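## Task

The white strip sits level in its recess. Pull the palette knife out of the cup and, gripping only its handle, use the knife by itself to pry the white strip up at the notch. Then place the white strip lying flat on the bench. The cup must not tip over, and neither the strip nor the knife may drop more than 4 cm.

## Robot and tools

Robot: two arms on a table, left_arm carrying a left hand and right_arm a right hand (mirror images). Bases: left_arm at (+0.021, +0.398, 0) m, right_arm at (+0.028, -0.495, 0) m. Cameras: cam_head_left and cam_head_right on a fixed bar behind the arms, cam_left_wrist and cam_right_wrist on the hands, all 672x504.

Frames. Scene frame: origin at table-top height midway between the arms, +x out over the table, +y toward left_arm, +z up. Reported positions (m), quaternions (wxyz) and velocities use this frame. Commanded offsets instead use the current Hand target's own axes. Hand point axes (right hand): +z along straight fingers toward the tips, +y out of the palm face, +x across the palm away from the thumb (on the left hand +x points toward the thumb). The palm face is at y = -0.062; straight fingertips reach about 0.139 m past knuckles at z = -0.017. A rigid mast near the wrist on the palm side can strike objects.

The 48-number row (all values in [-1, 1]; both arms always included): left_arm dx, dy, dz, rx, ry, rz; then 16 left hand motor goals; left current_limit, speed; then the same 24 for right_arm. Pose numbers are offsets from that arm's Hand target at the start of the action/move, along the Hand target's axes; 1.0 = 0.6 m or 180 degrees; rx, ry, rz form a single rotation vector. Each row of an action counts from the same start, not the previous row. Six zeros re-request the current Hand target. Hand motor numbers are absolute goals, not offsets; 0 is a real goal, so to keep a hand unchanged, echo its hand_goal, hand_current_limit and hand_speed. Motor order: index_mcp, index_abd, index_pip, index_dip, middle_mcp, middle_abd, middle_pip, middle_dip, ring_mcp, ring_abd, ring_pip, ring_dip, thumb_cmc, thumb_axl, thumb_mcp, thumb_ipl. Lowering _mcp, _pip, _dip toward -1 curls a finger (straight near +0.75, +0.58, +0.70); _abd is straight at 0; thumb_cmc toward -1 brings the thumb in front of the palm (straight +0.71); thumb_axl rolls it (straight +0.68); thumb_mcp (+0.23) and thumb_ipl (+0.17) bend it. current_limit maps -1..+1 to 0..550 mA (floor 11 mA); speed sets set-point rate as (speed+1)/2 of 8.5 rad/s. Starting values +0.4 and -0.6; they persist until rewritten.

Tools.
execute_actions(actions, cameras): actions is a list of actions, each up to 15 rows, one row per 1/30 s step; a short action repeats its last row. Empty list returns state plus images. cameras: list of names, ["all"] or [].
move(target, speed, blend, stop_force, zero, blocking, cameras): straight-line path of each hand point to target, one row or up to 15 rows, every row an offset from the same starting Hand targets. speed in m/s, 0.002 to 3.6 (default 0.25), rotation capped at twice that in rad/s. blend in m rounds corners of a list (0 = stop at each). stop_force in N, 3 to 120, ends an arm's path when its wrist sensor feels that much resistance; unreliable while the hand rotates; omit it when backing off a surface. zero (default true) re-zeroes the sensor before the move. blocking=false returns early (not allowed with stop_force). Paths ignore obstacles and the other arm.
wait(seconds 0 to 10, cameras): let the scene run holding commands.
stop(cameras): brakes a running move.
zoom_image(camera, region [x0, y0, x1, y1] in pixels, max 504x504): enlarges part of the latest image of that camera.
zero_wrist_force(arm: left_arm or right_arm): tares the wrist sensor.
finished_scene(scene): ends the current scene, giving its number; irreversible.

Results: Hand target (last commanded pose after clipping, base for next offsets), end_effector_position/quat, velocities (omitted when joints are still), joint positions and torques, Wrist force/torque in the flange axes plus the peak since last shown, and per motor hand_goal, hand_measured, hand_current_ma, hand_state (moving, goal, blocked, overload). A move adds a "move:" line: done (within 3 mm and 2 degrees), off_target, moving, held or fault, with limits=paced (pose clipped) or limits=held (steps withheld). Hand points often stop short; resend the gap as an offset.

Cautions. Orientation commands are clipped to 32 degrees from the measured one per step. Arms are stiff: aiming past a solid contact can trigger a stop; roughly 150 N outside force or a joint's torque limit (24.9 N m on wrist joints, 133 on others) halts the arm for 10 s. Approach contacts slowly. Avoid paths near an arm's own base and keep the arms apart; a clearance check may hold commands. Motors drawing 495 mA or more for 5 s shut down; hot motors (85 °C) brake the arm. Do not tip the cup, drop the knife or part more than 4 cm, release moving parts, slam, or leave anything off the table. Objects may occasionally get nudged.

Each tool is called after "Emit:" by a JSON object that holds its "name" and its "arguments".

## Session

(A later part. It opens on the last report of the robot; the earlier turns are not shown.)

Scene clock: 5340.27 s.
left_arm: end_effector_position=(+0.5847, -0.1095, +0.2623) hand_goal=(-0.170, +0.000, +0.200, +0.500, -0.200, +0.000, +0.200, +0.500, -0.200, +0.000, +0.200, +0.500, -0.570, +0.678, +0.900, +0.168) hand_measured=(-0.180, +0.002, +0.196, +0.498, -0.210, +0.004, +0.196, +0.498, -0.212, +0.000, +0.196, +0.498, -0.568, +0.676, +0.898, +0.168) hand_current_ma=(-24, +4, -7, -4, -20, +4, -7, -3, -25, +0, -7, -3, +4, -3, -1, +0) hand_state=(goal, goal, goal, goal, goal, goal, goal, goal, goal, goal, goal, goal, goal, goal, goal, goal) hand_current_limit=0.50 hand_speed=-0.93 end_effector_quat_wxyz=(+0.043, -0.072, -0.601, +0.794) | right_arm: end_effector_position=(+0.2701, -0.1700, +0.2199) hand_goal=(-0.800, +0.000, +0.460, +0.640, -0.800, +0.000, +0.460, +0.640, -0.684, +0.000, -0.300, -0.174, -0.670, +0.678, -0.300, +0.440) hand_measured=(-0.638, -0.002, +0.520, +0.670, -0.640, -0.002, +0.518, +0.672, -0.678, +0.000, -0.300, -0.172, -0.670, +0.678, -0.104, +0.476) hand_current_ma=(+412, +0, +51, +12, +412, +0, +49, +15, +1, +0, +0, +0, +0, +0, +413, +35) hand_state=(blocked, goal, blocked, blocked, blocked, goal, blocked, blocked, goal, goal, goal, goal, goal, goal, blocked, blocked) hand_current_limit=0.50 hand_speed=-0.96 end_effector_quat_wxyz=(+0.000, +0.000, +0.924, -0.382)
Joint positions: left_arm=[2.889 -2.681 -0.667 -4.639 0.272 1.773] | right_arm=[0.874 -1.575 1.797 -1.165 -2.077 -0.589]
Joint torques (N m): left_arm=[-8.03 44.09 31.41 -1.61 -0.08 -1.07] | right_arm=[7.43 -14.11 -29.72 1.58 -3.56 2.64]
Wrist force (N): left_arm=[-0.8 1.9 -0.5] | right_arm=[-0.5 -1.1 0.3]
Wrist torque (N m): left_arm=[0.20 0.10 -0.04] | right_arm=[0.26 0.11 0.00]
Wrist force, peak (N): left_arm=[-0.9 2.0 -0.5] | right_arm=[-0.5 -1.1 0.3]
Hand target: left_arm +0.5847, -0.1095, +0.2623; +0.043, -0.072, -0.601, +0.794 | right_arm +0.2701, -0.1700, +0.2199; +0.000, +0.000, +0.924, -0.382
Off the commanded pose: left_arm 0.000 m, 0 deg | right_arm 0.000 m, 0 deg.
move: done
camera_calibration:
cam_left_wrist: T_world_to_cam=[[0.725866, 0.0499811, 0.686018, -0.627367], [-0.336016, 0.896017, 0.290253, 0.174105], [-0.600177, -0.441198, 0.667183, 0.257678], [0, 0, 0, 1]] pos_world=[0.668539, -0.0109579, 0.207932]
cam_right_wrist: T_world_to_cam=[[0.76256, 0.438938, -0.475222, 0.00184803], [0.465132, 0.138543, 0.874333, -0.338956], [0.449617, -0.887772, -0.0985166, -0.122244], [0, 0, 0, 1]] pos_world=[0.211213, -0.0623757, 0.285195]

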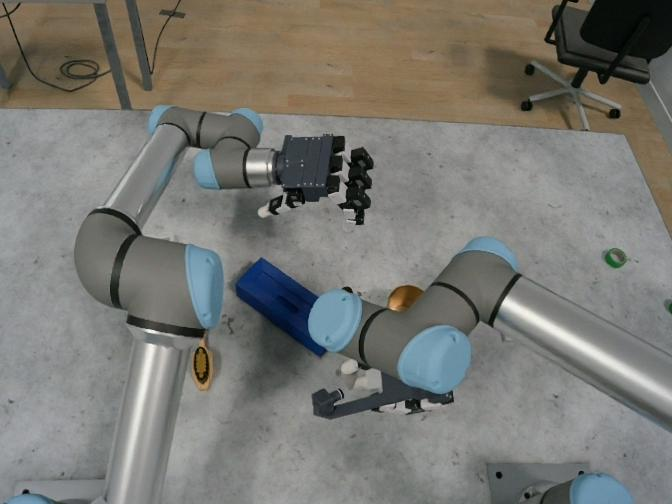

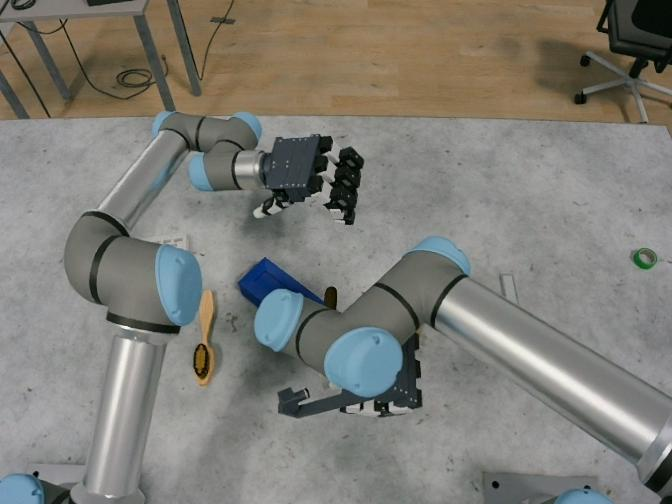

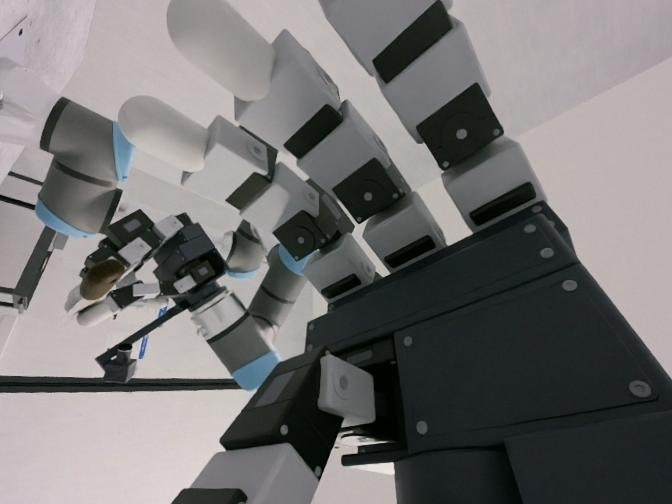

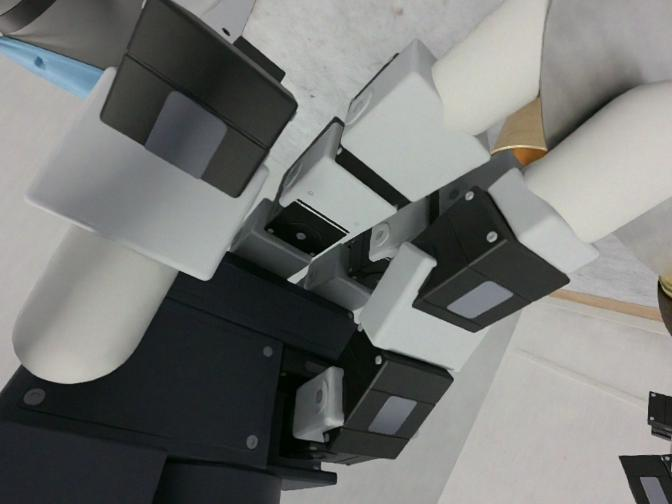

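Emit:
{"name": "move", "arguments": {"target": [[0,0,0,0,0,0,-0.17,0,0.2,0.5,-0.20,0,0.2,0.5,-0.20,0,0.2,0.5,-0.571,0.677,0.9,0.1676,0.5,-0.93,0,0.0872,0.2192,0,0,0,-0.80,0,0.46,0.64,-0.80,0,0.46,0.64,-0.685,0,-0.30,-0.174,-0.671,0.677,-0.30,0.44,0.5,-0.96]], "speed": 0.12}}

Emit:
{"name": "move", "arguments": {"target": [[0,0,0,0,0,0,-0.17,0,0.2,0.5,-0.20,0,0.2,0.5,-0.20,0,0.2,0.5,-0.571,0.677,0.9,0.1676,0.5,-0.93,0,0.0471,0.0471,0,0,0,-0.80,0,0.46,0.64,-0.80,0,0.46,0.64,-0.685,0,-0.30,-0.174,-0.671,0.677,-0.30,0.44,0.5,-0.96]], "speed": 0.03, "stop_force": 3, "cameras": ["all"]}}

Scene clock: 5365.53 s.
left_arm: end_effector_position=(+0.5847, -0.1095, +0.2623) hand_goal=(-0.170, +0.000, +0.200, +0.500, -0.200, +0.000, +0.200, +0.500, -0.200, +0.000, +0.200, +0.500, -0.570, +0.678, +0.900, +0.168) hand_measured=(-0.180, +0.002, +0.196, +0.498, -0.210, +0.004, +0.196, +0.498, -0.212, +0.000, +0.196, +0.498, -0.568, +0.676, +0.898, +0.168) hand_current_ma=(-24, +4, -7, -4, -20, +4, -7, -3, -25, +0, -7, -3, +4, -3, -1, +0) hand_state=(goal, goal, goal, goal, goal, goal, goal, goal, goal, goal, goal, goal, goal, goal, goal, goal) hand_current_limit=0.50 hand_speed=-0.93 end_effector_quat_wxyz=(+0.043, -0.072, -0.601, +0.794) | right_arm: end_effector_position=(+0.2702, -0.2259, +0.0899) hand_goal=(-0.800, +0.000, +0.460, +0.640, -0.800, +0.000, +0.460, +0.640, -0.684, +0.000, -0.300, -0.174, -0.670, +0.678, -0.300, +0.440) hand_measured=(-0.638, -0.002, +0.520, +0.670, -0.640, -0.002, +0.518, +0.672, -0.678, +0.000, -0.300, -0.172, -0.670, +0.678, -0.104, +0.476) hand_current_ma=(+412, +0, +52, +12, +412, +0, +49, +15, +1, +0, +0, +0, +0, +0, +413, +35) hand_state=(blocked, goal, blocked, blocked, blocked, goal, blocked, blocked, goal, goal, goal, goal, goal, goal, blocked, blocked) hand_current_limit=0.50 hand_speed=-0.96 end_effector_quat_wxyz=(+0.000, +0.000, +0.924, -0.382)
Joint positions: left_arm=[2.889 -2.681 -0.667 -4.639 0.272 1.773] | right_arm=[0.782 -1.565 2.161 -1.584 -2.13 -0.677]
Joint torques (N m): left_arm=[-8.3 44 31.52 -1.58 0.01 -1.05] | right_arm=[-5.74 -12.24 -9.3 -4.22 -3.7 -2.18]
Wrist force (N): left_arm=[-0.6 1.9 -0.4] | right_arm=[-0.7 -1.4 0.4]
Wrist torque (N m): left_arm=[0.19 0.08 -0.02] | right_arm=[0.23 0.14 0.09]
Wrist force, peak (N): left_arm=[-0.9 2.1 -0.5] | right_arm=[-0.7 -1.4 0.4]
Hand target: left_arm +0.5847, -0.1095, +0.2623; +0.043, -0.072, -0.601, +0.794 | right_arm +0.2702, -0.2259, +0.0899; +0.000, +0.000, +0.924, -0.382
Off the commanded pose: left_arm 0.000 m, 0 deg | right_arm 0.000 m, 0 deg.
move: done

Scene clock: 5367.77 s.
left_arm: end_effector_position=(+0.5847, -0.1095, +0.2623) hand_goal=(-0.170, +0.000, +0.200, +0.500, -0.200, +0.000, +0.200, +0.500, -0.200, +0.000, +0.200, +0.500, -0.570, +0.678, +0.900, +0.168) hand_measured=(-0.180, +0.002, +0.196, +0.498, -0.210, +0.004, +0.196, +0.498, -0.212, +0.000, +0.196, +0.498, -0.568, +0.676, +0.898, +0.168) hand_current_ma=(-24, +4, -7, -4, -20, +4, -7, -3, -25, +0, -7, -3, +4, -3, -1, +0) hand_state=(goal, goal, goal, goal, goal, goal, goal, goal, goal, goal, goal, goal, goal, goal, goal, goal) hand_current_limit=0.50 hand_speed=-0.93 end_effector_quat_wxyz=(+0.043, -0.072, -0.601, +0.794) | right_arm: end_effector_position=(+0.2702, -0.2259, +0.0499) hand_goal=(-0.800, +0.000, +0.460, +0.640, -0.800, +0.000, +0.460, +0.640, -0.684, +0.000, -0.300, -0.174, -0.670, +0.678, -0.300, +0.440) hand_measured=(-0.638, -0.002, +0.520, +0.670, -0.640, -0.002, +0.518, +0.672, -0.678, +0.000, -0.300, -0.172, -0.670, +0.678, -0.104, +0.476) hand_current_ma=(+413, +0, +52, +12, +413, +0, +49, +15, +1, +0, +0, +0, +0, +0, +412, +35) hand_state=(blocked, goal, blocked, blocked, blocked, goal, blocked, blocked, goal, goal, goal, goal, goal, goal, blocked, blocked) hand_current_limit=0.50 hand_speed=-0.96 end_effector_quat_wxyz=(+0.000, +0.000, +0.924, -0.382)
Joint positions: left_arm=[2.889 -2.681 -0.667 -4.639 0.272 1.773] | right_arm=[0.782 -1.494 2.215 -1.709 -2.13 -0.677]
Joint torques (N m): left_arm=[-8.17 44.38 31.28 -1.62 -0.03 -1.1] | right_arm=[5.16 -13.2 -7.5 -4.07 0.69 -1.93]
Wrist force (N): left_arm=[-0.8 1.9 -0.3] | right_arm=[-0.5 -1.1 0.1]
Wrist torque (N m): left_arm=[0.19 0.10 -0.04] | right_arm=[0.29 0.11 0.11]
Wrist force, peak (N): left_arm=[-0.8 2.0 -0.5] | right_arm=[-0.6 -1.5 0.1]
Hand target: left_arm +0.5847, -0.1095, +0.2623; +0.043, -0.072, -0.601, +0.794 | right_arm +0.2702, -0.2259, +0.0499; +0.000, +0.000, +0.924, -0.382
Off the commanded pose: left_arm 0.000 m, 0 deg | right_arm 0.000 m, 0 deg.
move: done
camera_calibration:
cam_left_wrist: T_world_to_cam=[[0.725866, 0.0499811, 0.686018, -0.627367], [-0.336016, 0.896017, 0.290253, 0.174105], [-0.600177, -0.441198, 0.667183, 0.257678], [0, 0, 0, 1]] pos_world=[0.668539, -0.0109579, 0.207932]
cam_right_wrist: T_world_to_cam=[[0.76256, 0.43889, -0.475266, -0.0545276], [0.465126, 0.138641, 0.87432, -0.182519], [0.449622, -0.88778, -0.0984177, -0.188686], [0, 0, 0, 1]] pos_world=[0.211313, -0.118276, 0.115095]

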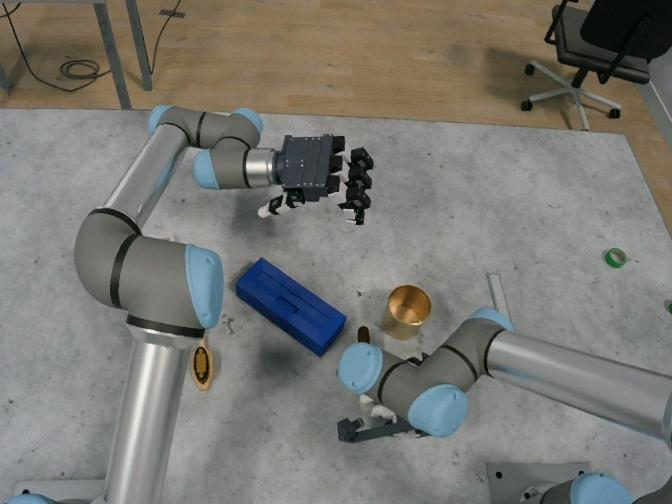

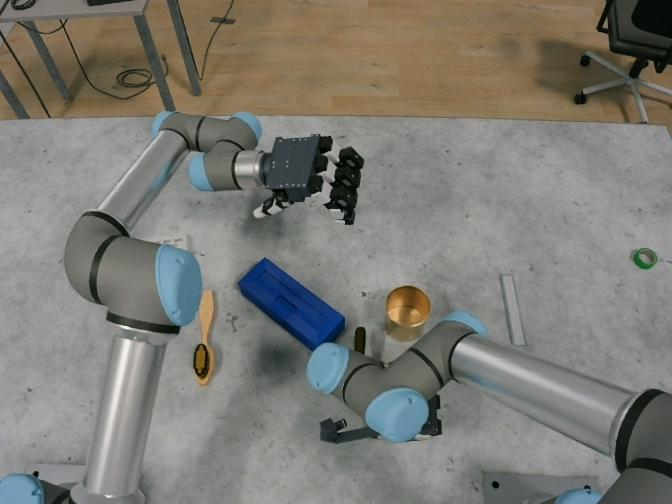

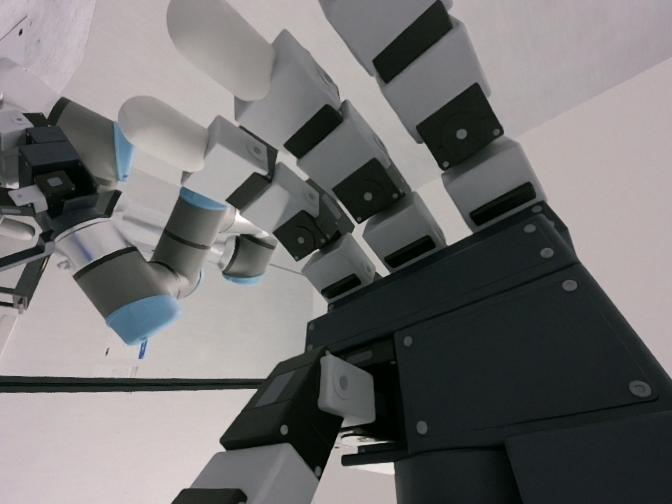

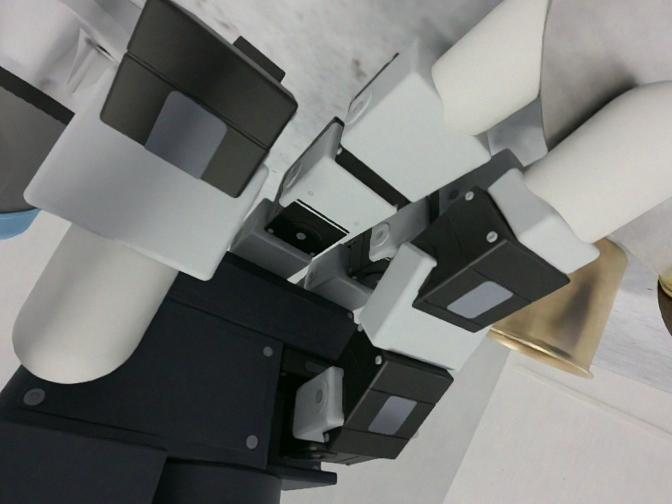

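Emit:
{"name": "move", "arguments": {"target": [[0,0,0,0,0,0,-0.17,0,0.2,0.5,-0.20,0,0.2,0.5,-0.20,0,0.2,0.5,-0.571,0.677,0.9,0.1676,0.5,-0.93,0,0.0648,0.0648,0,0,0,-0.80,0,0.46,0.64,-0.80,0,0.46,0.64,-0.685,0,-0.30,-0.174,-0.671,0.677,-0.30,0.44,0.5,-0.96]], "speed": 0.015, "stop_force": 3, "cameras": ["all"]}}

Scene clock: 5383.37 s.
left_arm: end_effector_position=(+0.5847, -0.1095, +0.2623) hand_goal=(-0.170, +0.000, +0.200, +0.500, -0.200, +0.000, +0.200, +0.500, -0.200, +0.000, +0.200, +0.500, -0.570, +0.678, +0.900, +0.168) hand_measured=(-0.180, +0.002, +0.196, +0.498, -0.210, +0.004, +0.196, +0.498, -0.212, +0.000, +0.196, +0.498, -0.568, +0.676, +0.898, +0.168) hand_current_ma=(-24, +4, -7, -4, -20, +4, -7, -3, -25, +0, -7, -3, +4, -3, -1, +0) hand_state=(goal, goal, goal, goal, goal, goal, goal, goal, goal, goal, goal, goal, goal, goal, goal, goal) hand_current_limit=0.50 hand_speed=-0.93 end_effector_quat_wxyz=(+0.043, -0.072, -0.601, +0.794) | right_arm: end_effector_position=(+0.2702, -0.2259, +0.0093) hand_goal=(-0.800, +0.000, +0.460, +0.640, -0.800, +0.000, +0.460, +0.640, -0.684, +0.000, -0.300, -0.174, -0.670, +0.678, -0.300, +0.440) hand_measured=(-0.642, -0.002, +0.520, +0.670, -0.642, -0.002, +0.518, +0.672, -0.678, +0.000, -0.300, -0.172, -0.670, +0.678, -0.104, +0.480) hand_current_ma=(+404, +0, +53, +13, +404, +0, +49, +15, +1, +0, +0, +0, +0, +0, +412, +42) hand_state=(blocked, goal, blocked, blocked, blocked, goal, blocked, blocked, goal, goal, goal, goal, goal, goal, blocked, blocked) hand_current_limit=0.50 hand_speed=-0.96 end_effector_quat_wxyz=(+0.000, +0.000, +0.924, -0.382)
Joint positions: left_arm=[2.889 -2.681 -0.667 -4.639 0.272 1.773] | right_arm=[0.782 -1.408 2.26 -1.84 -2.13 -0.677]
Joint torques (N m): left_arm=[-7.98 44.13 31.06 -1.64 0.01 -1.01] | right_arm=[6.62 -29.54 -23.3 1.41 2.15 1.97]
Wrist force (N): left_arm=[-0.8 1.8 -0.4] | right_arm=[-0.5 -1.4 -0.1]
Wrist torque (N m): left_arm=[0.18 0.11 -0.05] | right_arm=[0.29 0.12 0.10]
Wrist force, peak (N): left_arm=[-1.0 2.0 -0.5] | right_arm=[-0.5 -9.4 -1.1]
Hand target: left_arm +0.5847, -0.1095, +0.2623; +0.043, -0.072, -0.601, +0.794 | right_arm +0.2702, -0.2259, +0.0093; +0.000, +0.000, +0.924, -0.382 (not the last commanded pose)
Off the commanded pose: left_arm 0.000 m, 0 deg | right_arm 0.014 m, 0 deg.
move: contact (right_arm)
camera_calibration:
cam_left_wrist: T_world_to_cam=[[0.725866, 0.0499811, 0.686018, -0.627367], [-0.336016, 0.896017, 0.290253, 0.174105], [-0.600177, -0.441198, 0.667183, 0.257678], [0, 0, 0, 1]] pos_world=[0.668539, -0.0109579, 0.207932]
cam_right_wrist: T_world_to_cam=[[0.76258, 0.438851, -0.475271, -0.0738319], [0.465133, 0.13863, 0.874319, -0.147024], [0.449582, -0.887802, -0.0984078, -0.192677], [0, 0, 0, 1]] pos_world=[0.211313, -0.118276, 0.0744951]

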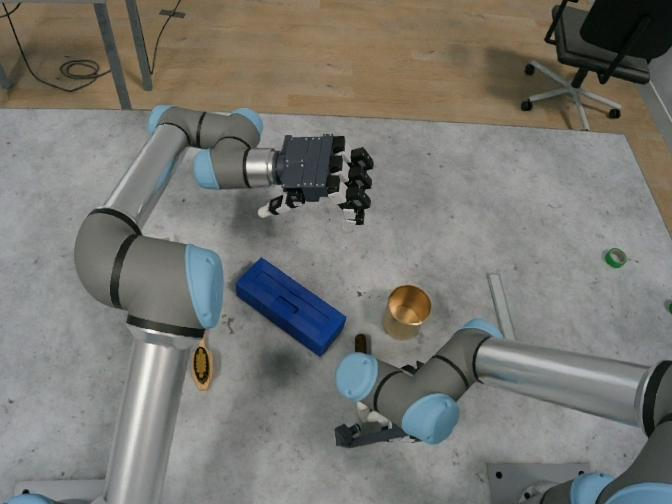

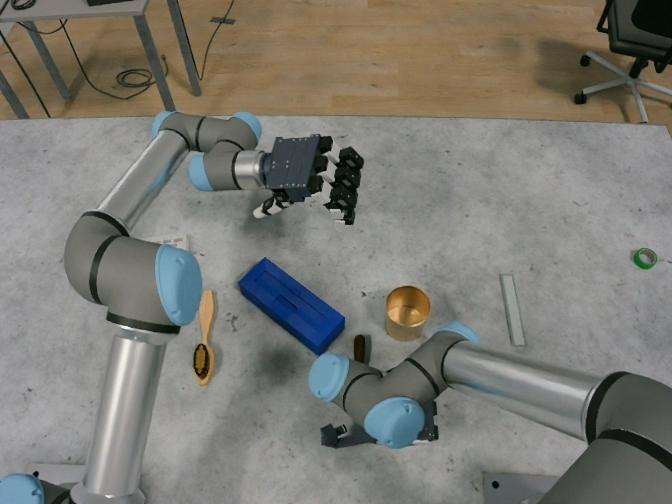

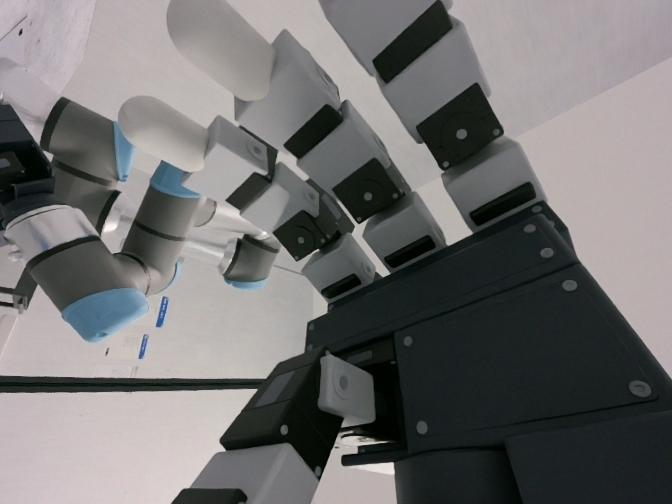

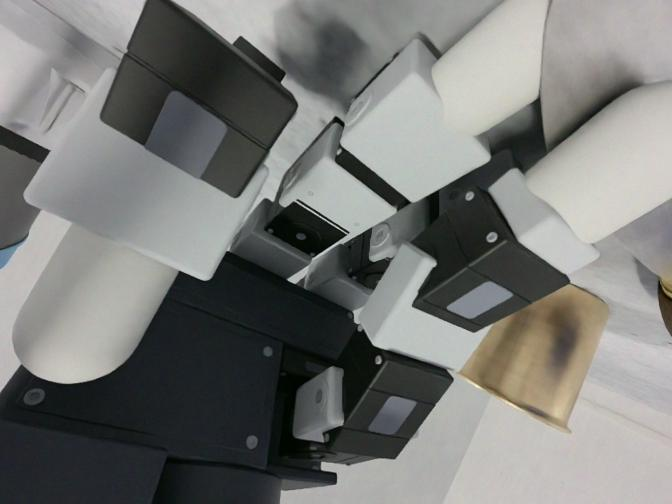

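Emit:
{"name": "zoom_image", "arguments": {"camera": "cam_head_left", "region": [310, 300, 450, 440]}}

Emit:
{"name": "zoom_image", "arguments": {"camera": "cam_head_right", "region": [300, 300, 460, 460]}}

Scaled by 3.600 from the camera's 672x504 image, which has a finer 960x720 frame.

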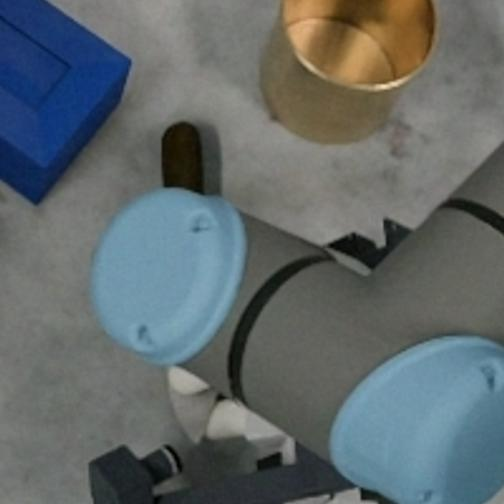

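Scaled by 3.150 from the camera's 672x504 image, which has a finer 960x720 frame.

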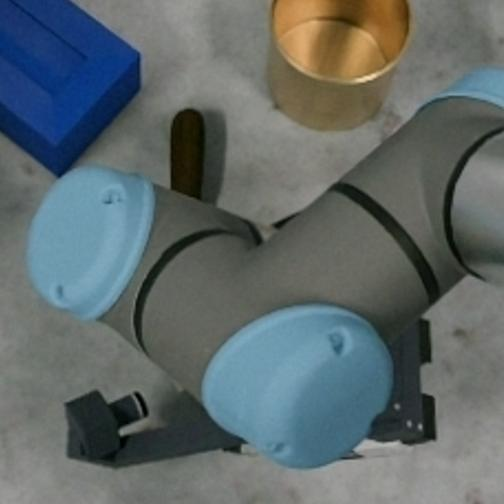

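Emit:
{"name": "execute_actions", "arguments": {"actions": [[[0,0,0,0,0,0,-0.17,0,0.2,0.5,-0.20,0,0.2,0.5,-0.20,0,0.2,0.5,-0.571,0.677,0.9,0.1676,0.5,-0.93,0,0,0,0,0,0,-0.642,0,0.52,0.67,-0.642,0,0.518,0.67,-0.685,0,-0.30,-0.174,-0.671,0.677,-0.16,0.46,0.5,-0.96]]]}}

Emit:
{"name": "execute_actions", "arguments": {"actions": [[[0,0,0,0,0,0,-0.17,0,0.2,0.5,-0.20,0,0.2,0.5,-0.20,0,0.2,0.5,-0.571,0.677,0.9,0.1676,0.5,-0.93,0,0,0,0,0,0,-0.642,0,0.52,0.67,-0.642,0,0.518,0.67,-0.685,0,-0.30,-0.174,-0.671,0.677,-0.09,0.46,0.5,-0.97]]], "cameras": ["cam_right_wrist"]}}

Scene clock: 5418.20 s.
left_arm: end_effector_position=(+0.5847, -0.1095, +0.2623) hand_goal=(-0.170, +0.000, +0.200, +0.500, -0.200, +0.000, +0.200, +0.500, -0.200, +0.000, +0.200, +0.500, -0.570, +0.678, +0.900, +0.168) hand_measured=(-0.180, +0.002, +0.196, +0.498, -0.210, +0.004, +0.196, +0.498, -0.212, +0.000, +0.196, +0.498, -0.568, +0.676, +0.898, +0.168) hand_current_ma=(-24, +4, -7, -4, -20, +4, -7, -3, -25, +0, -7, -3, +4, -3, -1, +0) hand_state=(goal, goal, goal, goal, goal, goal, goal, goal, goal, goal, goal, goal, goal, goal, goal, goal) hand_current_limit=0.50 hand_speed=-0.93 end_effector_quat_wxyz=(+0.043, -0.072, -0.601, +0.794) | right_arm: end_effector_position=(+0.2702, -0.2259, +0.0093) hand_goal=(-0.642, +0.000, +0.520, +0.670, -0.642, +0.000, +0.518, +0.670, -0.684, +0.000, -0.300, -0.174, -0.670, +0.678, -0.160, +0.460) hand_measured=(-0.652, -0.002, +0.544, +0.686, -0.652, -0.002, +0.540, +0.686, -0.678, +0.000, -0.300, -0.172, -0.670, +0.678, -0.104, +0.488) hand_current_ma=(+56, +0, +9, +4, +56, +0, +8, +4, +1, +0, +0, +0, +0, +0, +83, +20) hand_state=(moving, goal, blocked, goal, moving, goal, blocked, goal, goal, goal, goal, goal, goal, goal, moving, blocked) hand_current_limit=0.50 hand_speed=-0.96 end_effector_quat_wxyz=(+0.000, +0.000, +0.924, -0.382)
Joint positions: left_arm=[2.889 -2.681 -0.667 -4.639 0.272 1.773] | right_arm=[0.782 -1.408 2.26 -1.84 -2.13 -0.677]
Joint torques (N m): left_arm=[-8.1 43.72 31.22 -1.56 0.08 -1.03] | right_arm=[6.1 -29.26 -22.26 1.46 1.93 1.61]
Wrist force (N): left_arm=[-0.7 1.9 -0.4] | right_arm=[-0.5 -1.1 -0.4]
Wrist torque (N m): left_arm=[0.18 0.09 -0.03] | right_arm=[0.25 0.10 0.09]
Wrist force, peak (N): left_arm=[-0.8 2.0 -0.5] | right_arm=[-0.6 -1.6 0.2]
Hand target: left_arm +0.5847, -0.1095, +0.2623; +0.043, -0.072, -0.601, +0.794 | right_arm +0.2702, -0.2259, +0.0093; +0.000, +0.000, +0.924, -0.382
Off the commanded pose: left_arm 0.000 m, 0 deg | right_arm 0.000 m, 0 deg.

Scene clock: 5419.23 s.
left_arm: end_effector_position=(+0.5847, -0.1095, +0.2623) hand_goal=(-0.170, +0.000, +0.200, +0.500, -0.200, +0.000, +0.200, +0.500, -0.200, +0.000, +0.200, +0.500, -0.570, +0.678, +0.900, +0.168) hand_measured=(-0.180, +0.002, +0.196, +0.498, -0.210, +0.004, +0.196, +0.498, -0.212, +0.000, +0.196, +0.498, -0.568, +0.676, +0.898, +0.168) hand_current_ma=(-24, +4, -7, -4, -20, +4, -7, -3, -25, +0, -7, -3, +4, -3, -1, +0) hand_state=(goal, goal, goal, goal, goal, goal, goal, goal, goal, goal, goal, goal, goal, goal, goal, goal) hand_current_limit=0.50 hand_speed=-0.93 end_effector_quat_wxyz=(+0.043, -0.072, -0.601, +0.794) | right_arm: end_effector_position=(+0.2702, -0.2259, +0.0093) hand_goal=(-0.642, +0.000, +0.520, +0.670, -0.642, +0.000, +0.518, +0.670, -0.684, +0.000, -0.300, -0.174, -0.670, +0.678, -0.090, +0.460) hand_measured=(-0.636, -0.002, +0.530, +0.676, -0.634, -0.002, +0.526, +0.674, -0.678, +0.000, -0.300, -0.172, -0.670, +0.678, -0.086, +0.468) hand_current_ma=(+1, +0, +1, +0, +1, +0, +1, +0, +1, +0, +0, +0, +0, +0, +1, +2) hand_state=(goal, goal, goal, goal, goal, goal, goal, goal, goal, goal, goal, goal, goal, goal, goal, goal) hand_current_limit=0.50 hand_speed=-0.97 end_effector_quat_wxyz=(+0.000, +0.000, +0.924, -0.382)
Joint positions: left_arm=[2.889 -2.681 -0.667 -4.639 0.272 1.773] | right_arm=[0.782 -1.408 2.26 -1.84 -2.13 -0.677]
Joint torques (N m): left_arm=[-8.62 44.19 31.25 -1.55 0.21 -1.02] | right_arm=[6.1 -28.29 -21.2 1.45 2 1.73]
Wrist force (N): left_arm=[-0.8 1.8 -0.4] | right_arm=[-0.5 -2.0 -0.5]
Wrist torque (N m): left_arm=[0.18 0.10 -0.04] | right_arm=[0.22 0.10 0.12]
Wrist force, peak (N): left_arm=[-0.7 2.0 -0.6] | right_arm=[-0.3 -3.1 -2.0]
Hand target: left_arm +0.5847, -0.1095, +0.2623; +0.043, -0.072, -0.601, +0.794 | right_arm +0.2702, -0.2259, +0.0093; +0.000, +0.000, +0.924, -0.382
Off the commanded pose: left_arm 0.000 m, 0 deg | right_arm 0.000 m, 0 deg.
camera_calibration:
cam_right_wrist: T_world_to_cam=[[0.76258, 0.438851, -0.475271, -0.0738319], [0.465133, 0.13863, 0.874319, -0.147024], [0.449582, -0.887802, -0.0984078, -0.192677], [0, 0, 0, 1]] pos_world=[0.211313, -0.118276, 0.0744951]
Images, in order (width x height): cam_right_wrist 672x504.

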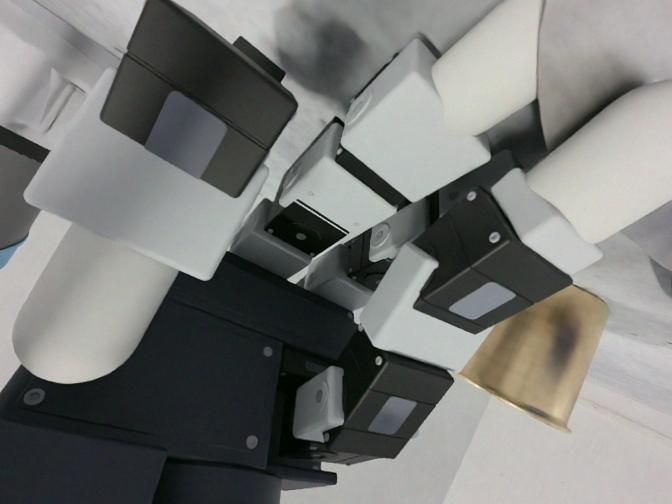

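Emit:
{"name": "execute_actions", "arguments": {"actions": [[[0,0,0,0,0,0,-0.17,0,0.2,0.5,-0.20,0,0.2,0.5,-0.20,0,0.2,0.5,-0.571,0.677,0.9,0.1676,0.5,-0.93,0,0,0,0,0,0,-0.636,0,0.53,0.676,-0.634,0,0.526,0.674,-0.685,0,-0.30,-0.174,-0.671,0.677,0.0,0.40,0.5,-0.96]]]}}

Emit:
{"name": "execute_actions", "arguments": {"actions": [[[0,0,0,0,0,0,-0.17,0,0.2,0.5,-0.20,0,0.2,0.5,-0.20,0,0.2,0.5,-0.571,0.677,0.9,0.1676,0.5,-0.93,0,0,0,0,0,0,-0.636,0,0.53,0.676,-0.634,0,0.526,0.674,-0.685,0,-0.30,-0.174,-0.671,0.677,0.4,0.30,0.5,-0.93]]], "cameras": ["all"]}}

Scene clock: 5430.90 s.
left_arm: end_effector_position=(+0.5847, -0.1095, +0.2623) hand_goal=(-0.170, +0.000, +0.200, +0.500, -0.200, +0.000, +0.200, +0.500, -0.200, +0.000, +0.200, +0.500, -0.570, +0.678, +0.900, +0.168) hand_measured=(-0.180, +0.002, +0.196, +0.498, -0.210, +0.004, +0.196, +0.498, -0.212, +0.000, +0.196, +0.498, -0.568, +0.676, +0.898, +0.168) hand_current_ma=(-24, +4, -7, -4, -20, +4, -7, -3, -25, +0, -7, -3, +4, -3, -1, +0) hand_state=(goal, goal, goal, goal, goal, goal, goal, goal, goal, goal, goal, goal, goal, goal, goal, goal) hand_current_limit=0.50 hand_speed=-0.93 end_effector_quat_wxyz=(+0.043, -0.072, -0.601, +0.794) | right_arm: end_effector_position=(+0.2702, -0.2259, +0.0093) hand_goal=(-0.636, +0.000, +0.530, +0.676, -0.634, +0.000, +0.526, +0.674, -0.684, +0.000, -0.300, -0.174, -0.670, +0.678, +0.000, +0.400) hand_measured=(-0.636, -0.002, +0.530, +0.676, -0.634, -0.002, +0.526, +0.674, -0.678, +0.000, -0.300, -0.172, -0.670, +0.678, -0.006, +0.402) hand_current_ma=(+0, +0, +0, +0, +0, +0, +0, +0, +1, +0, +0, +0, +0, +0, -1, +0) hand_state=(goal, goal, goal, goal, goal, goal, goal, goal, goal, goal, goal, goal, goal, goal, goal, goal) hand_current_limit=0.50 hand_speed=-0.96 end_effector_quat_wxyz=(+0.000, +0.000, +0.924, -0.382)
Joint positions: left_arm=[2.889 -2.681 -0.667 -4.639 0.272 1.773] | right_arm=[0.782 -1.408 2.26 -1.84 -2.13 -0.677]
Joint torques (N m): left_arm=[-8.59 44.7 30.86 -1.63 0.21 -0.98] | right_arm=[4.99 -22.97 -17.43 1.22 1.77 1.37]
Wrist force (N): left_arm=[-0.7 1.9 -0.4] | right_arm=[-0.3 -2.0 -0.4]
Wrist torque (N m): left_arm=[0.18 0.09 -0.03] | right_arm=[0.20 0.07 0.14]
Wrist force, peak (N): left_arm=[-0.8 2.1 -0.4] | right_arm=[-0.4 -2.4 -1.2]
Hand target: left_arm +0.5847, -0.1095, +0.2623; +0.043, -0.072, -0.601, +0.794 | right_arm +0.2702, -0.2259, +0.0093; +0.000, +0.000, +0.924, -0.382
Off the commanded pose: left_arm 0.000 m, 0 deg | right_arm 0.000 m, 0 deg.

Scene clock: 5433.23 s.
left_arm: end_effector_position=(+0.5847, -0.1095, +0.2623) hand_goal=(-0.170, +0.000, +0.200, +0.500, -0.200, +0.000, +0.200, +0.500, -0.200, +0.000, +0.200, +0.500, -0.570, +0.678, +0.900, +0.168) hand_measured=(-0.180, +0.002, +0.196, +0.498, -0.210, +0.004, +0.196, +0.498, -0.212, +0.000, +0.196, +0.498, -0.568, +0.676, +0.898, +0.168) hand_current_ma=(-24, +4, -7, -4, -20, +4, -7, -3, -25, +0, -7, -3, +4, -3, -1, +0) hand_state=(goal, goal, goal, goal, goal, goal, goal, goal, goal, goal, goal, goal, goal, goal, goal, goal) hand_current_limit=0.50 hand_speed=-0.93 end_effector_quat_wxyz=(+0.043, -0.072, -0.601, +0.794) | right_arm: end_effector_position=(+0.2702, -0.2259, +0.0093) hand_goal=(-0.636, +0.000, +0.530, +0.676, -0.634, +0.000, +0.526, +0.674, -0.684, +0.000, -0.300, -0.174, -0.670, +0.678, +0.400, +0.300) hand_measured=(-0.636, -0.002, +0.530, +0.676, -0.634, -0.002, +0.526, +0.674, -0.678, +0.000, -0.300, -0.172, -0.670, +0.678, +0.390, +0.300) hand_current_ma=(+0, +0, +0, +0, +0, +0, +0, +0, +1, +0, +0, +0, +0, +0, -2, +0) hand_state=(goal, goal, goal, goal, goal, goal, goal, goal, goal, goal, goal, goal, goal, goal, goal, goal) hand_current_limit=0.50 hand_speed=-0.93 end_effector_quat_wxyz=(+0.000, +0.000, +0.924, -0.382)
Joint positions: left_arm=[2.889 -2.681 -0.667 -4.639 0.272 1.773] | right_arm=[0.782 -1.408 2.26 -1.84 -2.13 -0.677]
Joint torques (N m): left_arm=[-8.44 44.26 30.57 -1.65 0.25 -1.01] | right_arm=[4.81 -20.37 -15.18 1.34 1.87 1.06]
Wrist force (N): left_arm=[-0.7 1.9 -0.4] | right_arm=[-0.3 -2.2 -0.6]
Wrist torque (N m): left_arm=[0.18 0.10 -0.03] | right_arm=[0.19 0.08 0.13]
Wrist force, peak (N): left_arm=[-0.7 2.1 -0.4] | right_arm=[-0.4 -2.4 -1.0]
Hand target: left_arm +0.5847, -0.1095, +0.2623; +0.043, -0.072, -0.601, +0.794 | right_arm +0.2702, -0.2259, +0.0093; +0.000, +0.000, +0.924, -0.382
Off the commanded pose: left_arm 0.000 m, 0 deg | right_arm 0.000 m, 0 deg.
camera_calibration:
cam_left_wrist: T_world_to_cam=[[0.725866, 0.0499811, 0.686018, -0.627367], [-0.336016, 0.896017, 0.290253, 0.174105], [-0.600177, -0.441198, 0.667183, 0.257678], [0, 0, 0, 1]] pos_world=[0.668539, -0.0109579, 0.207932]
cam_right_wrist: T_world_to_cam=[[0.76258, 0.438851, -0.475271, -0.0738319], [0.465133, 0.13863, 0.874319, -0.147024], [0.449582, -0.887802, -0.0984078, -0.192677], [0, 0, 0, 1]] pos_world=[0.211313, -0.118276, 0.0744951]

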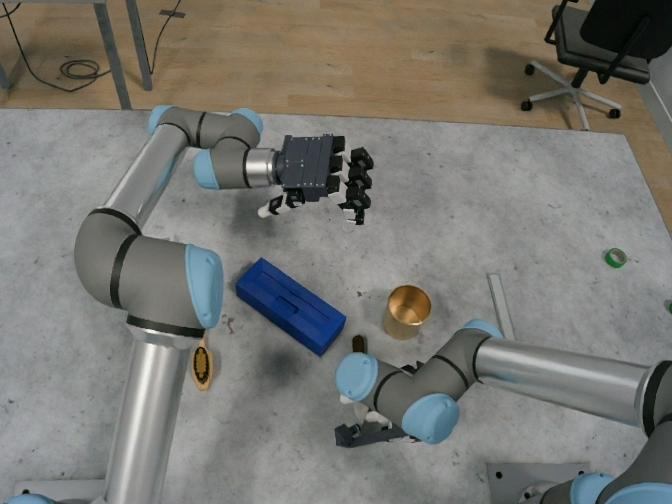

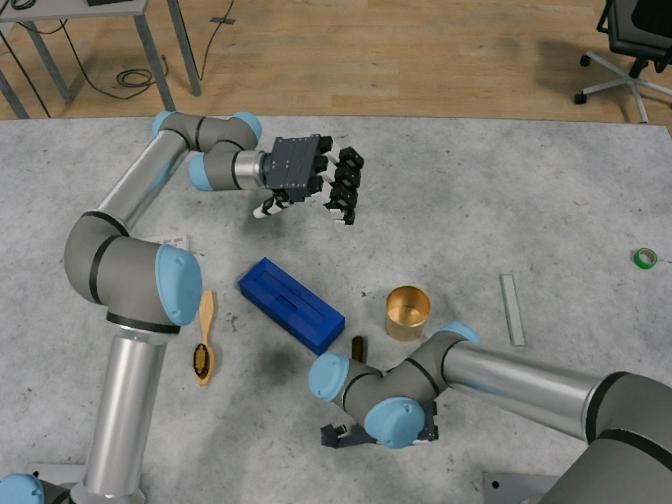

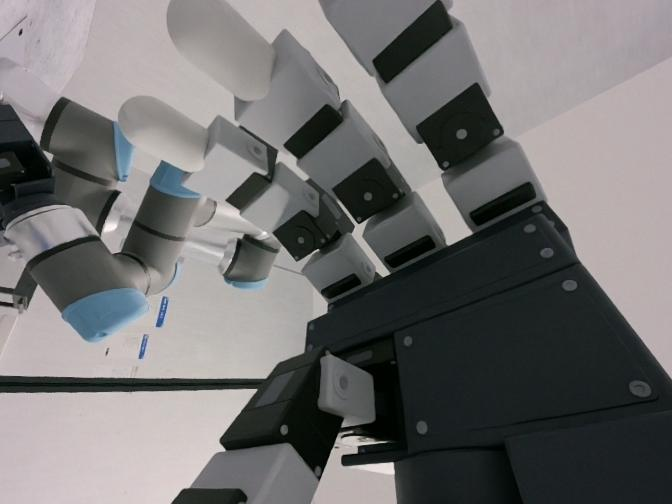

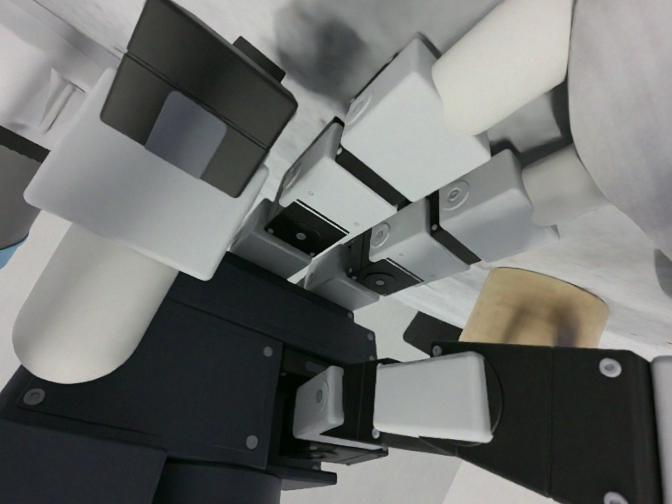

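Emit:
{"name": "zoom_image", "arguments": {"camera": "cam_right_wrist", "region": [420, 0, 672, 340]}}

Emit:
{"name": "zoom_image", "arguments": {"camera": "cam_head_left", "region": [310, 320, 440, 450]}}

Scaled by 1.482 from the camera's 672x504 image, which has a finer 960x720 frame.

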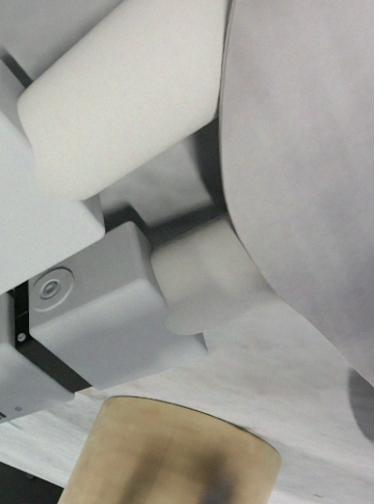

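Scaled by 3.877 from the camera's 672x504 image, which has a finer 960x720 frame.

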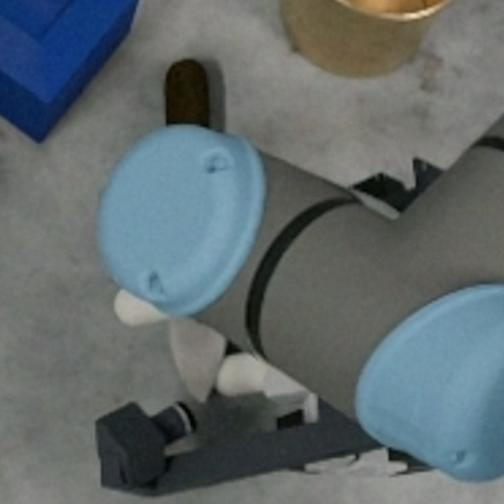

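Emit:
{"name": "execute_actions", "arguments": {"actions": [[[0,0,0,0,0,0,-0.17,0,0.2,0.5,-0.20,0,0.2,0.5,-0.20,0,0.2,0.5,-0.571,0.677,0.9,0.1676,0.5,-0.93,0,-0.0177,0.0177,0,0,0,-0.636,0,0.53,0.676,-0.634,0,0.526,0.674,-0.685,0,-0.30,-0.174,-0.671,0.677,0.4,0.30,0.5,-0.93]]], "cameras": ["cam_head_left","cam_head_right","cam_right_wrist"]}}

Scene clock: 5458.17 s.
left_arm: end_effector_position=(+0.5847, -0.1095, +0.2623) hand_goal=(-0.170, +0.000, +0.200, +0.500, -0.200, +0.000, +0.200, +0.500, -0.200, +0.000, +0.200, +0.500, -0.570, +0.678, +0.900, +0.168) hand_measured=(-0.180, +0.002, +0.196, +0.498, -0.210, +0.004, +0.196, +0.498, -0.212, +0.000, +0.196, +0.498, -0.568, +0.676, +0.898, +0.168) hand_current_ma=(-24, +4, -7, -4, -20, +4, -7, -3, -25, +0, -7, -3, +4, -3, -1, +0) hand_state=(goal, goal, goal, goal, goal, goal, goal, goal, goal, goal, goal, goal, goal, goal, goal, goal) hand_current_limit=0.50 hand_speed=-0.93 end_effector_quat_wxyz=(+0.043, -0.072, -0.601, +0.794) | right_arm: end_effector_position=(+0.2702, -0.2409, +0.0093) hand_goal=(-0.636, +0.000, +0.530, +0.676, -0.634, +0.000, +0.526, +0.674, -0.684, +0.000, -0.300, -0.174, -0.670, +0.678, +0.400, +0.300) hand_measured=(-0.636, -0.002, +0.528, +0.676, -0.632, -0.002, +0.524, +0.674, -0.678, +0.000, -0.300, -0.172, -0.670, +0.678, +0.390, +0.300) hand_current_ma=(+0, +0, +0, +0, +0, +0, +0, +0, +1, +0, +0, +0, +0, +0, -2, +0) hand_state=(goal, goal, goal, goal, goal, goal, goal, goal, goal, goal, goal, goal, goal, goal, goal, goal) hand_current_limit=0.50 hand_speed=-0.93 end_effector_quat_wxyz=(+0.000, +0.000, +0.924, -0.382)
Joint positions: left_arm=[2.889 -2.681 -0.667 -4.639 0.272 1.773] | right_arm=[0.754 -1.434 2.297 -1.866 -2.145 -0.705]
Joint torques (N m): left_arm=[-8.71 44.12 30.75 -1.6 0.31 -0.97] | right_arm=[-6.91 -28.4 -6.05 -4.07 -3.8 -2.17]
Wrist force (N): left_arm=[-0.6 1.8 -0.5] | right_arm=[-0.5 -1.4 -0.4]
Wrist torque (N m): left_arm=[0.19 0.07 -0.02] | right_arm=[0.25 0.09 0.13]
Wrist force, peak (N): left_arm=[-0.7 2.1 -0.3] | right_arm=[-0.3 -2.5 -0.7]
Hand target: left_arm +0.5847, -0.1095, +0.2623; +0.043, -0.072, -0.601, +0.794 | right_arm +0.2702, -0.2409, +0.0093; +0.000, +0.000, +0.924, -0.382
Off the commanded pose: left_arm 0.000 m, 0 deg | right_arm 0.000 m, 0 deg.
camera_calibration:
cam_right_wrist: T_world_to_cam=[[0.76258, 0.438851, -0.475271, -0.0672491], [0.465133, 0.13863, 0.874319, -0.144945], [0.449582, -0.887802, -0.0984078, -0.205994], [0, 0, 0, 1]] pos_world=[0.211313, -0.133276, 0.0744951]
Images, in order (width x height): cam_head_left 672x504, cam_head_right 672x504, cam_right_wrist 672x504.

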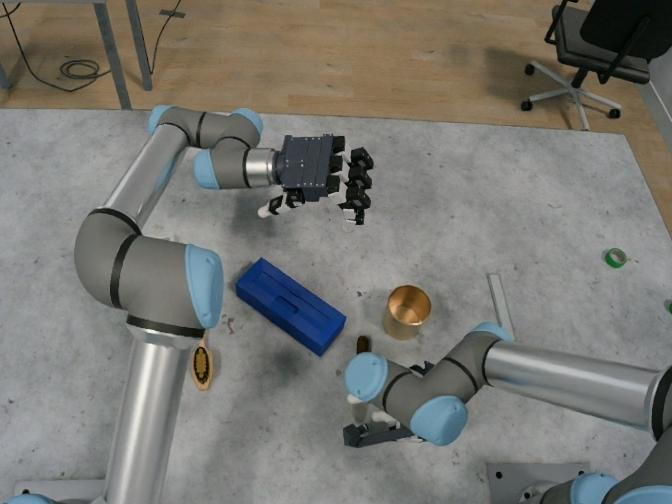

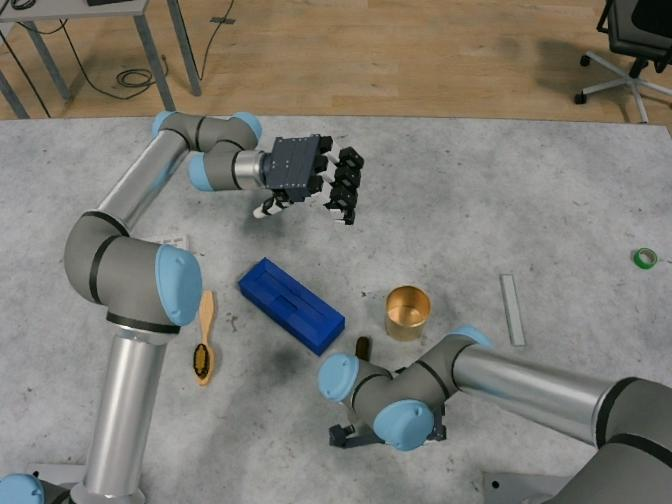

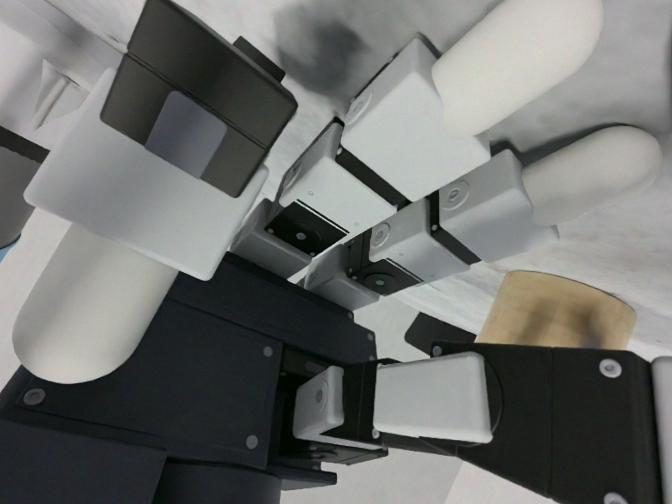

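Emit:
{"name": "zoom_image", "arguments": {"camera": "cam_head_left", "region": [310, 320, 440, 450]}}

Emit:
{"name": "zoom_image", "arguments": {"camera": "cam_head_right", "region": [310, 320, 440, 450]}}

Scaled by 3.877 from the camera's 672x504 image, which has a finer 960x720 frame.

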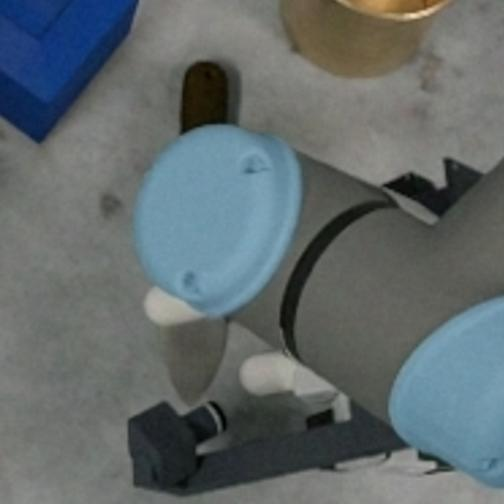

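Scaled by 3.877 from the camera's 672x504 image, which has a finer 960x720 frame.

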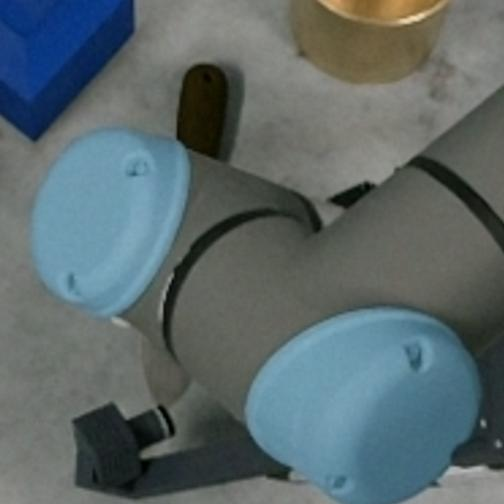

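Emit:
{"name": "move", "arguments": {"target": [[0,0,0,0,0,0,-0.17,0,0.2,0.5,-0.20,0,0.2,0.5,-0.20,0,0.2,0.5,-0.571,0.677,0.9,0.1676,0.5,-0.93,0,-0.1179,-0.1179,0,0,0,-0.636,0,0.53,0.676,-0.634,0,0.526,0.674,-0.685,0,-0.30,-0.174,-0.671,0.677,0.4,0.30,0.5,-0.93],[0,0,0,0,0,0,-0.17,0,0.2,0.5,-0.20,0,0.2,0.5,-0.20,0,0.2,0.5,-0.571,0.677,0.9,0.1676,0.5,-0.93,0,-0.3535,-0.1178,0,0,0,-0.636,0,0.53,0.676,-0.634,0,0.526,0.674,-0.685,0,-0.30,-0.174,-0.671,0.677,0.4,0.30,0.5,-0.93]], "speed": [0.08, 0.15], "blend": [0.02, 0], "cameras": ["all"]}}

Scene clock: 5503.00 s.
left_arm: end_effector_position=(+0.5847, -0.1095, +0.2623) hand_goal=(-0.170, +0.000, +0.200, +0.500, -0.200, +0.000, +0.200, +0.500, -0.200, +0.000, +0.200, +0.500, -0.570, +0.678, +0.900, +0.168) hand_measured=(-0.180, +0.002, +0.196, +0.498, -0.210, +0.004, +0.196, +0.498, -0.212, +0.000, +0.196, +0.498, -0.568, +0.676, +0.898, +0.168) hand_current_ma=(-24, +4, -7, -4, -20, +4, -7, -3, -25, +0, -7, -3, +4, -3, -1, +0) hand_state=(goal, goal, goal, goal, goal, goal, goal, goal, goal, goal, goal, goal, goal, goal, goal, goal) hand_current_limit=0.50 hand_speed=-0.93 end_effector_quat_wxyz=(+0.043, -0.072, -0.601, +0.794) | right_arm: end_effector_position=(+0.2702, -0.3410, +0.2091) hand_goal=(-0.636, +0.000, +0.530, +0.676, -0.634, +0.000, +0.526, +0.674, -0.684, +0.000, -0.300, -0.174, -0.670, +0.678, +0.400, +0.300) hand_measured=(-0.632, -0.002, +0.530, +0.676, -0.630, -0.002, +0.526, +0.674, -0.678, +0.000, -0.300, -0.172, -0.670, +0.678, +0.390, +0.300) hand_current_ma=(+0, +0, +0, +0, +0, +0, +0, +0, +1, +0, +0, +0, +0, +0, -2, +0) hand_state=(goal, goal, goal, goal, goal, goal, goal, goal, goal, goal, goal, goal, goal, goal, goal, goal) hand_current_limit=0.50 hand_speed=-0.93 end_effector_quat_wxyz=(+0.000, +0.000, +0.924, -0.382)
Joint positions: left_arm=[2.889 -2.681 -0.667 -4.639 0.272 1.773] | right_arm=[0.515 -1.968 2.181 -1.369 -2.258 -0.965]
Joint torques (N m): left_arm=[-7.76 44.21 31.3 -1.63 0.39 -0.84] | right_arm=[-6 -11.89 -28.9 0.82 -3.83 -2.28]
Wrist force (N): left_arm=[-0.7 1.8 -0.3] | right_arm=[-0.4 -1.3 0.1]
Wrist torque (N m): left_arm=[0.17 0.09 -0.03] | right_arm=[0.26 0.07 0.13]
Wrist force, peak (N): left_arm=[-0.7 2.1 -0.6] | right_arm=[-0.4 -2.5 0.1]
Hand target: left_arm +0.5847, -0.1095, +0.2623; +0.043, -0.072, -0.601, +0.794 | right_arm +0.2702, -0.3411, +0.2091; +0.000, +0.000, +0.924, -0.382
Off the commanded pose: left_arm 0.000 m, 0 deg | right_arm 0.000 m, 0 deg.
move: done
camera_calibration:
cam_left_wrist: T_world_to_cam=[[0.725866, 0.0499811, 0.686018, -0.627367], [-0.336016, 0.896017, 0.290253, 0.174105], [-0.600177, -0.441198, 0.667183, 0.257678], [0, 0, 0, 1]] pos_world=[0.668539, -0.0109579, 0.207932]
cam_right_wrist: T_world_to_cam=[[0.762558, 0.438845, -0.475311, 0.0716531], [0.465167, 0.13865, 0.874297, -0.305754], [0.449583, -0.887801, -0.0984078, -0.275201], [0, 0, 0, 1]] pos_world=[0.211313, -0.233376, 0.274295]

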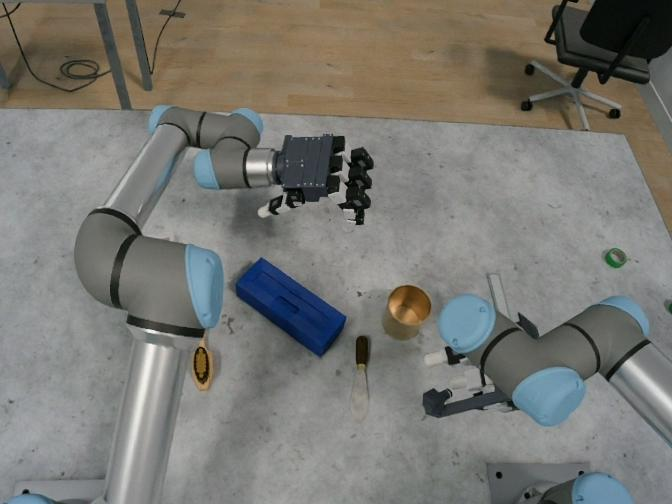

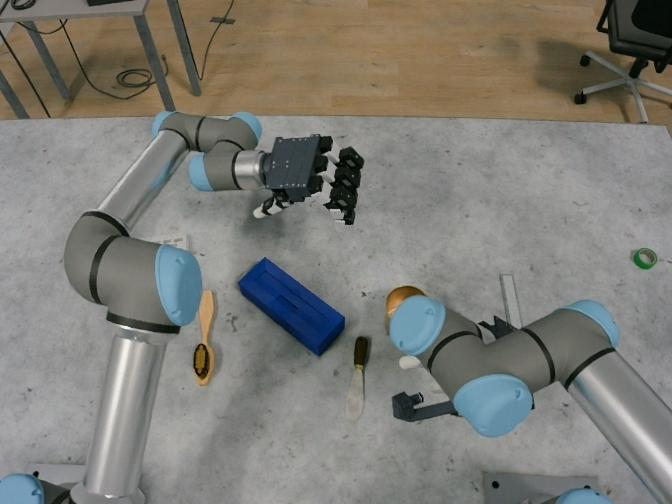

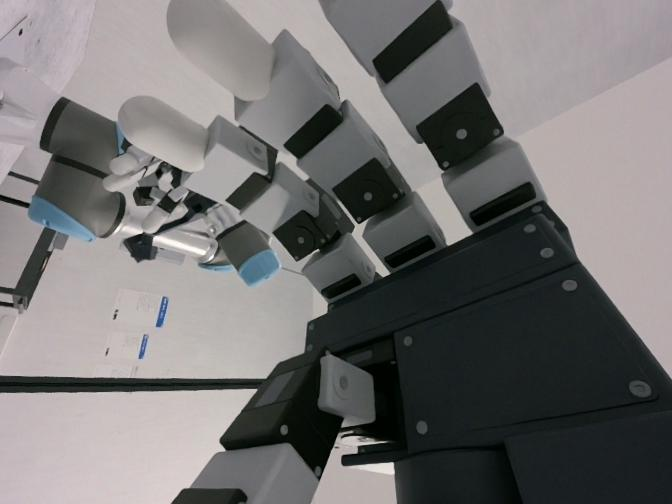

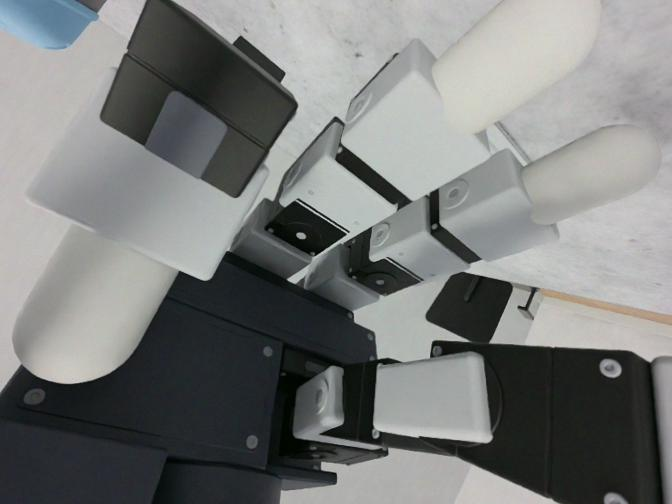

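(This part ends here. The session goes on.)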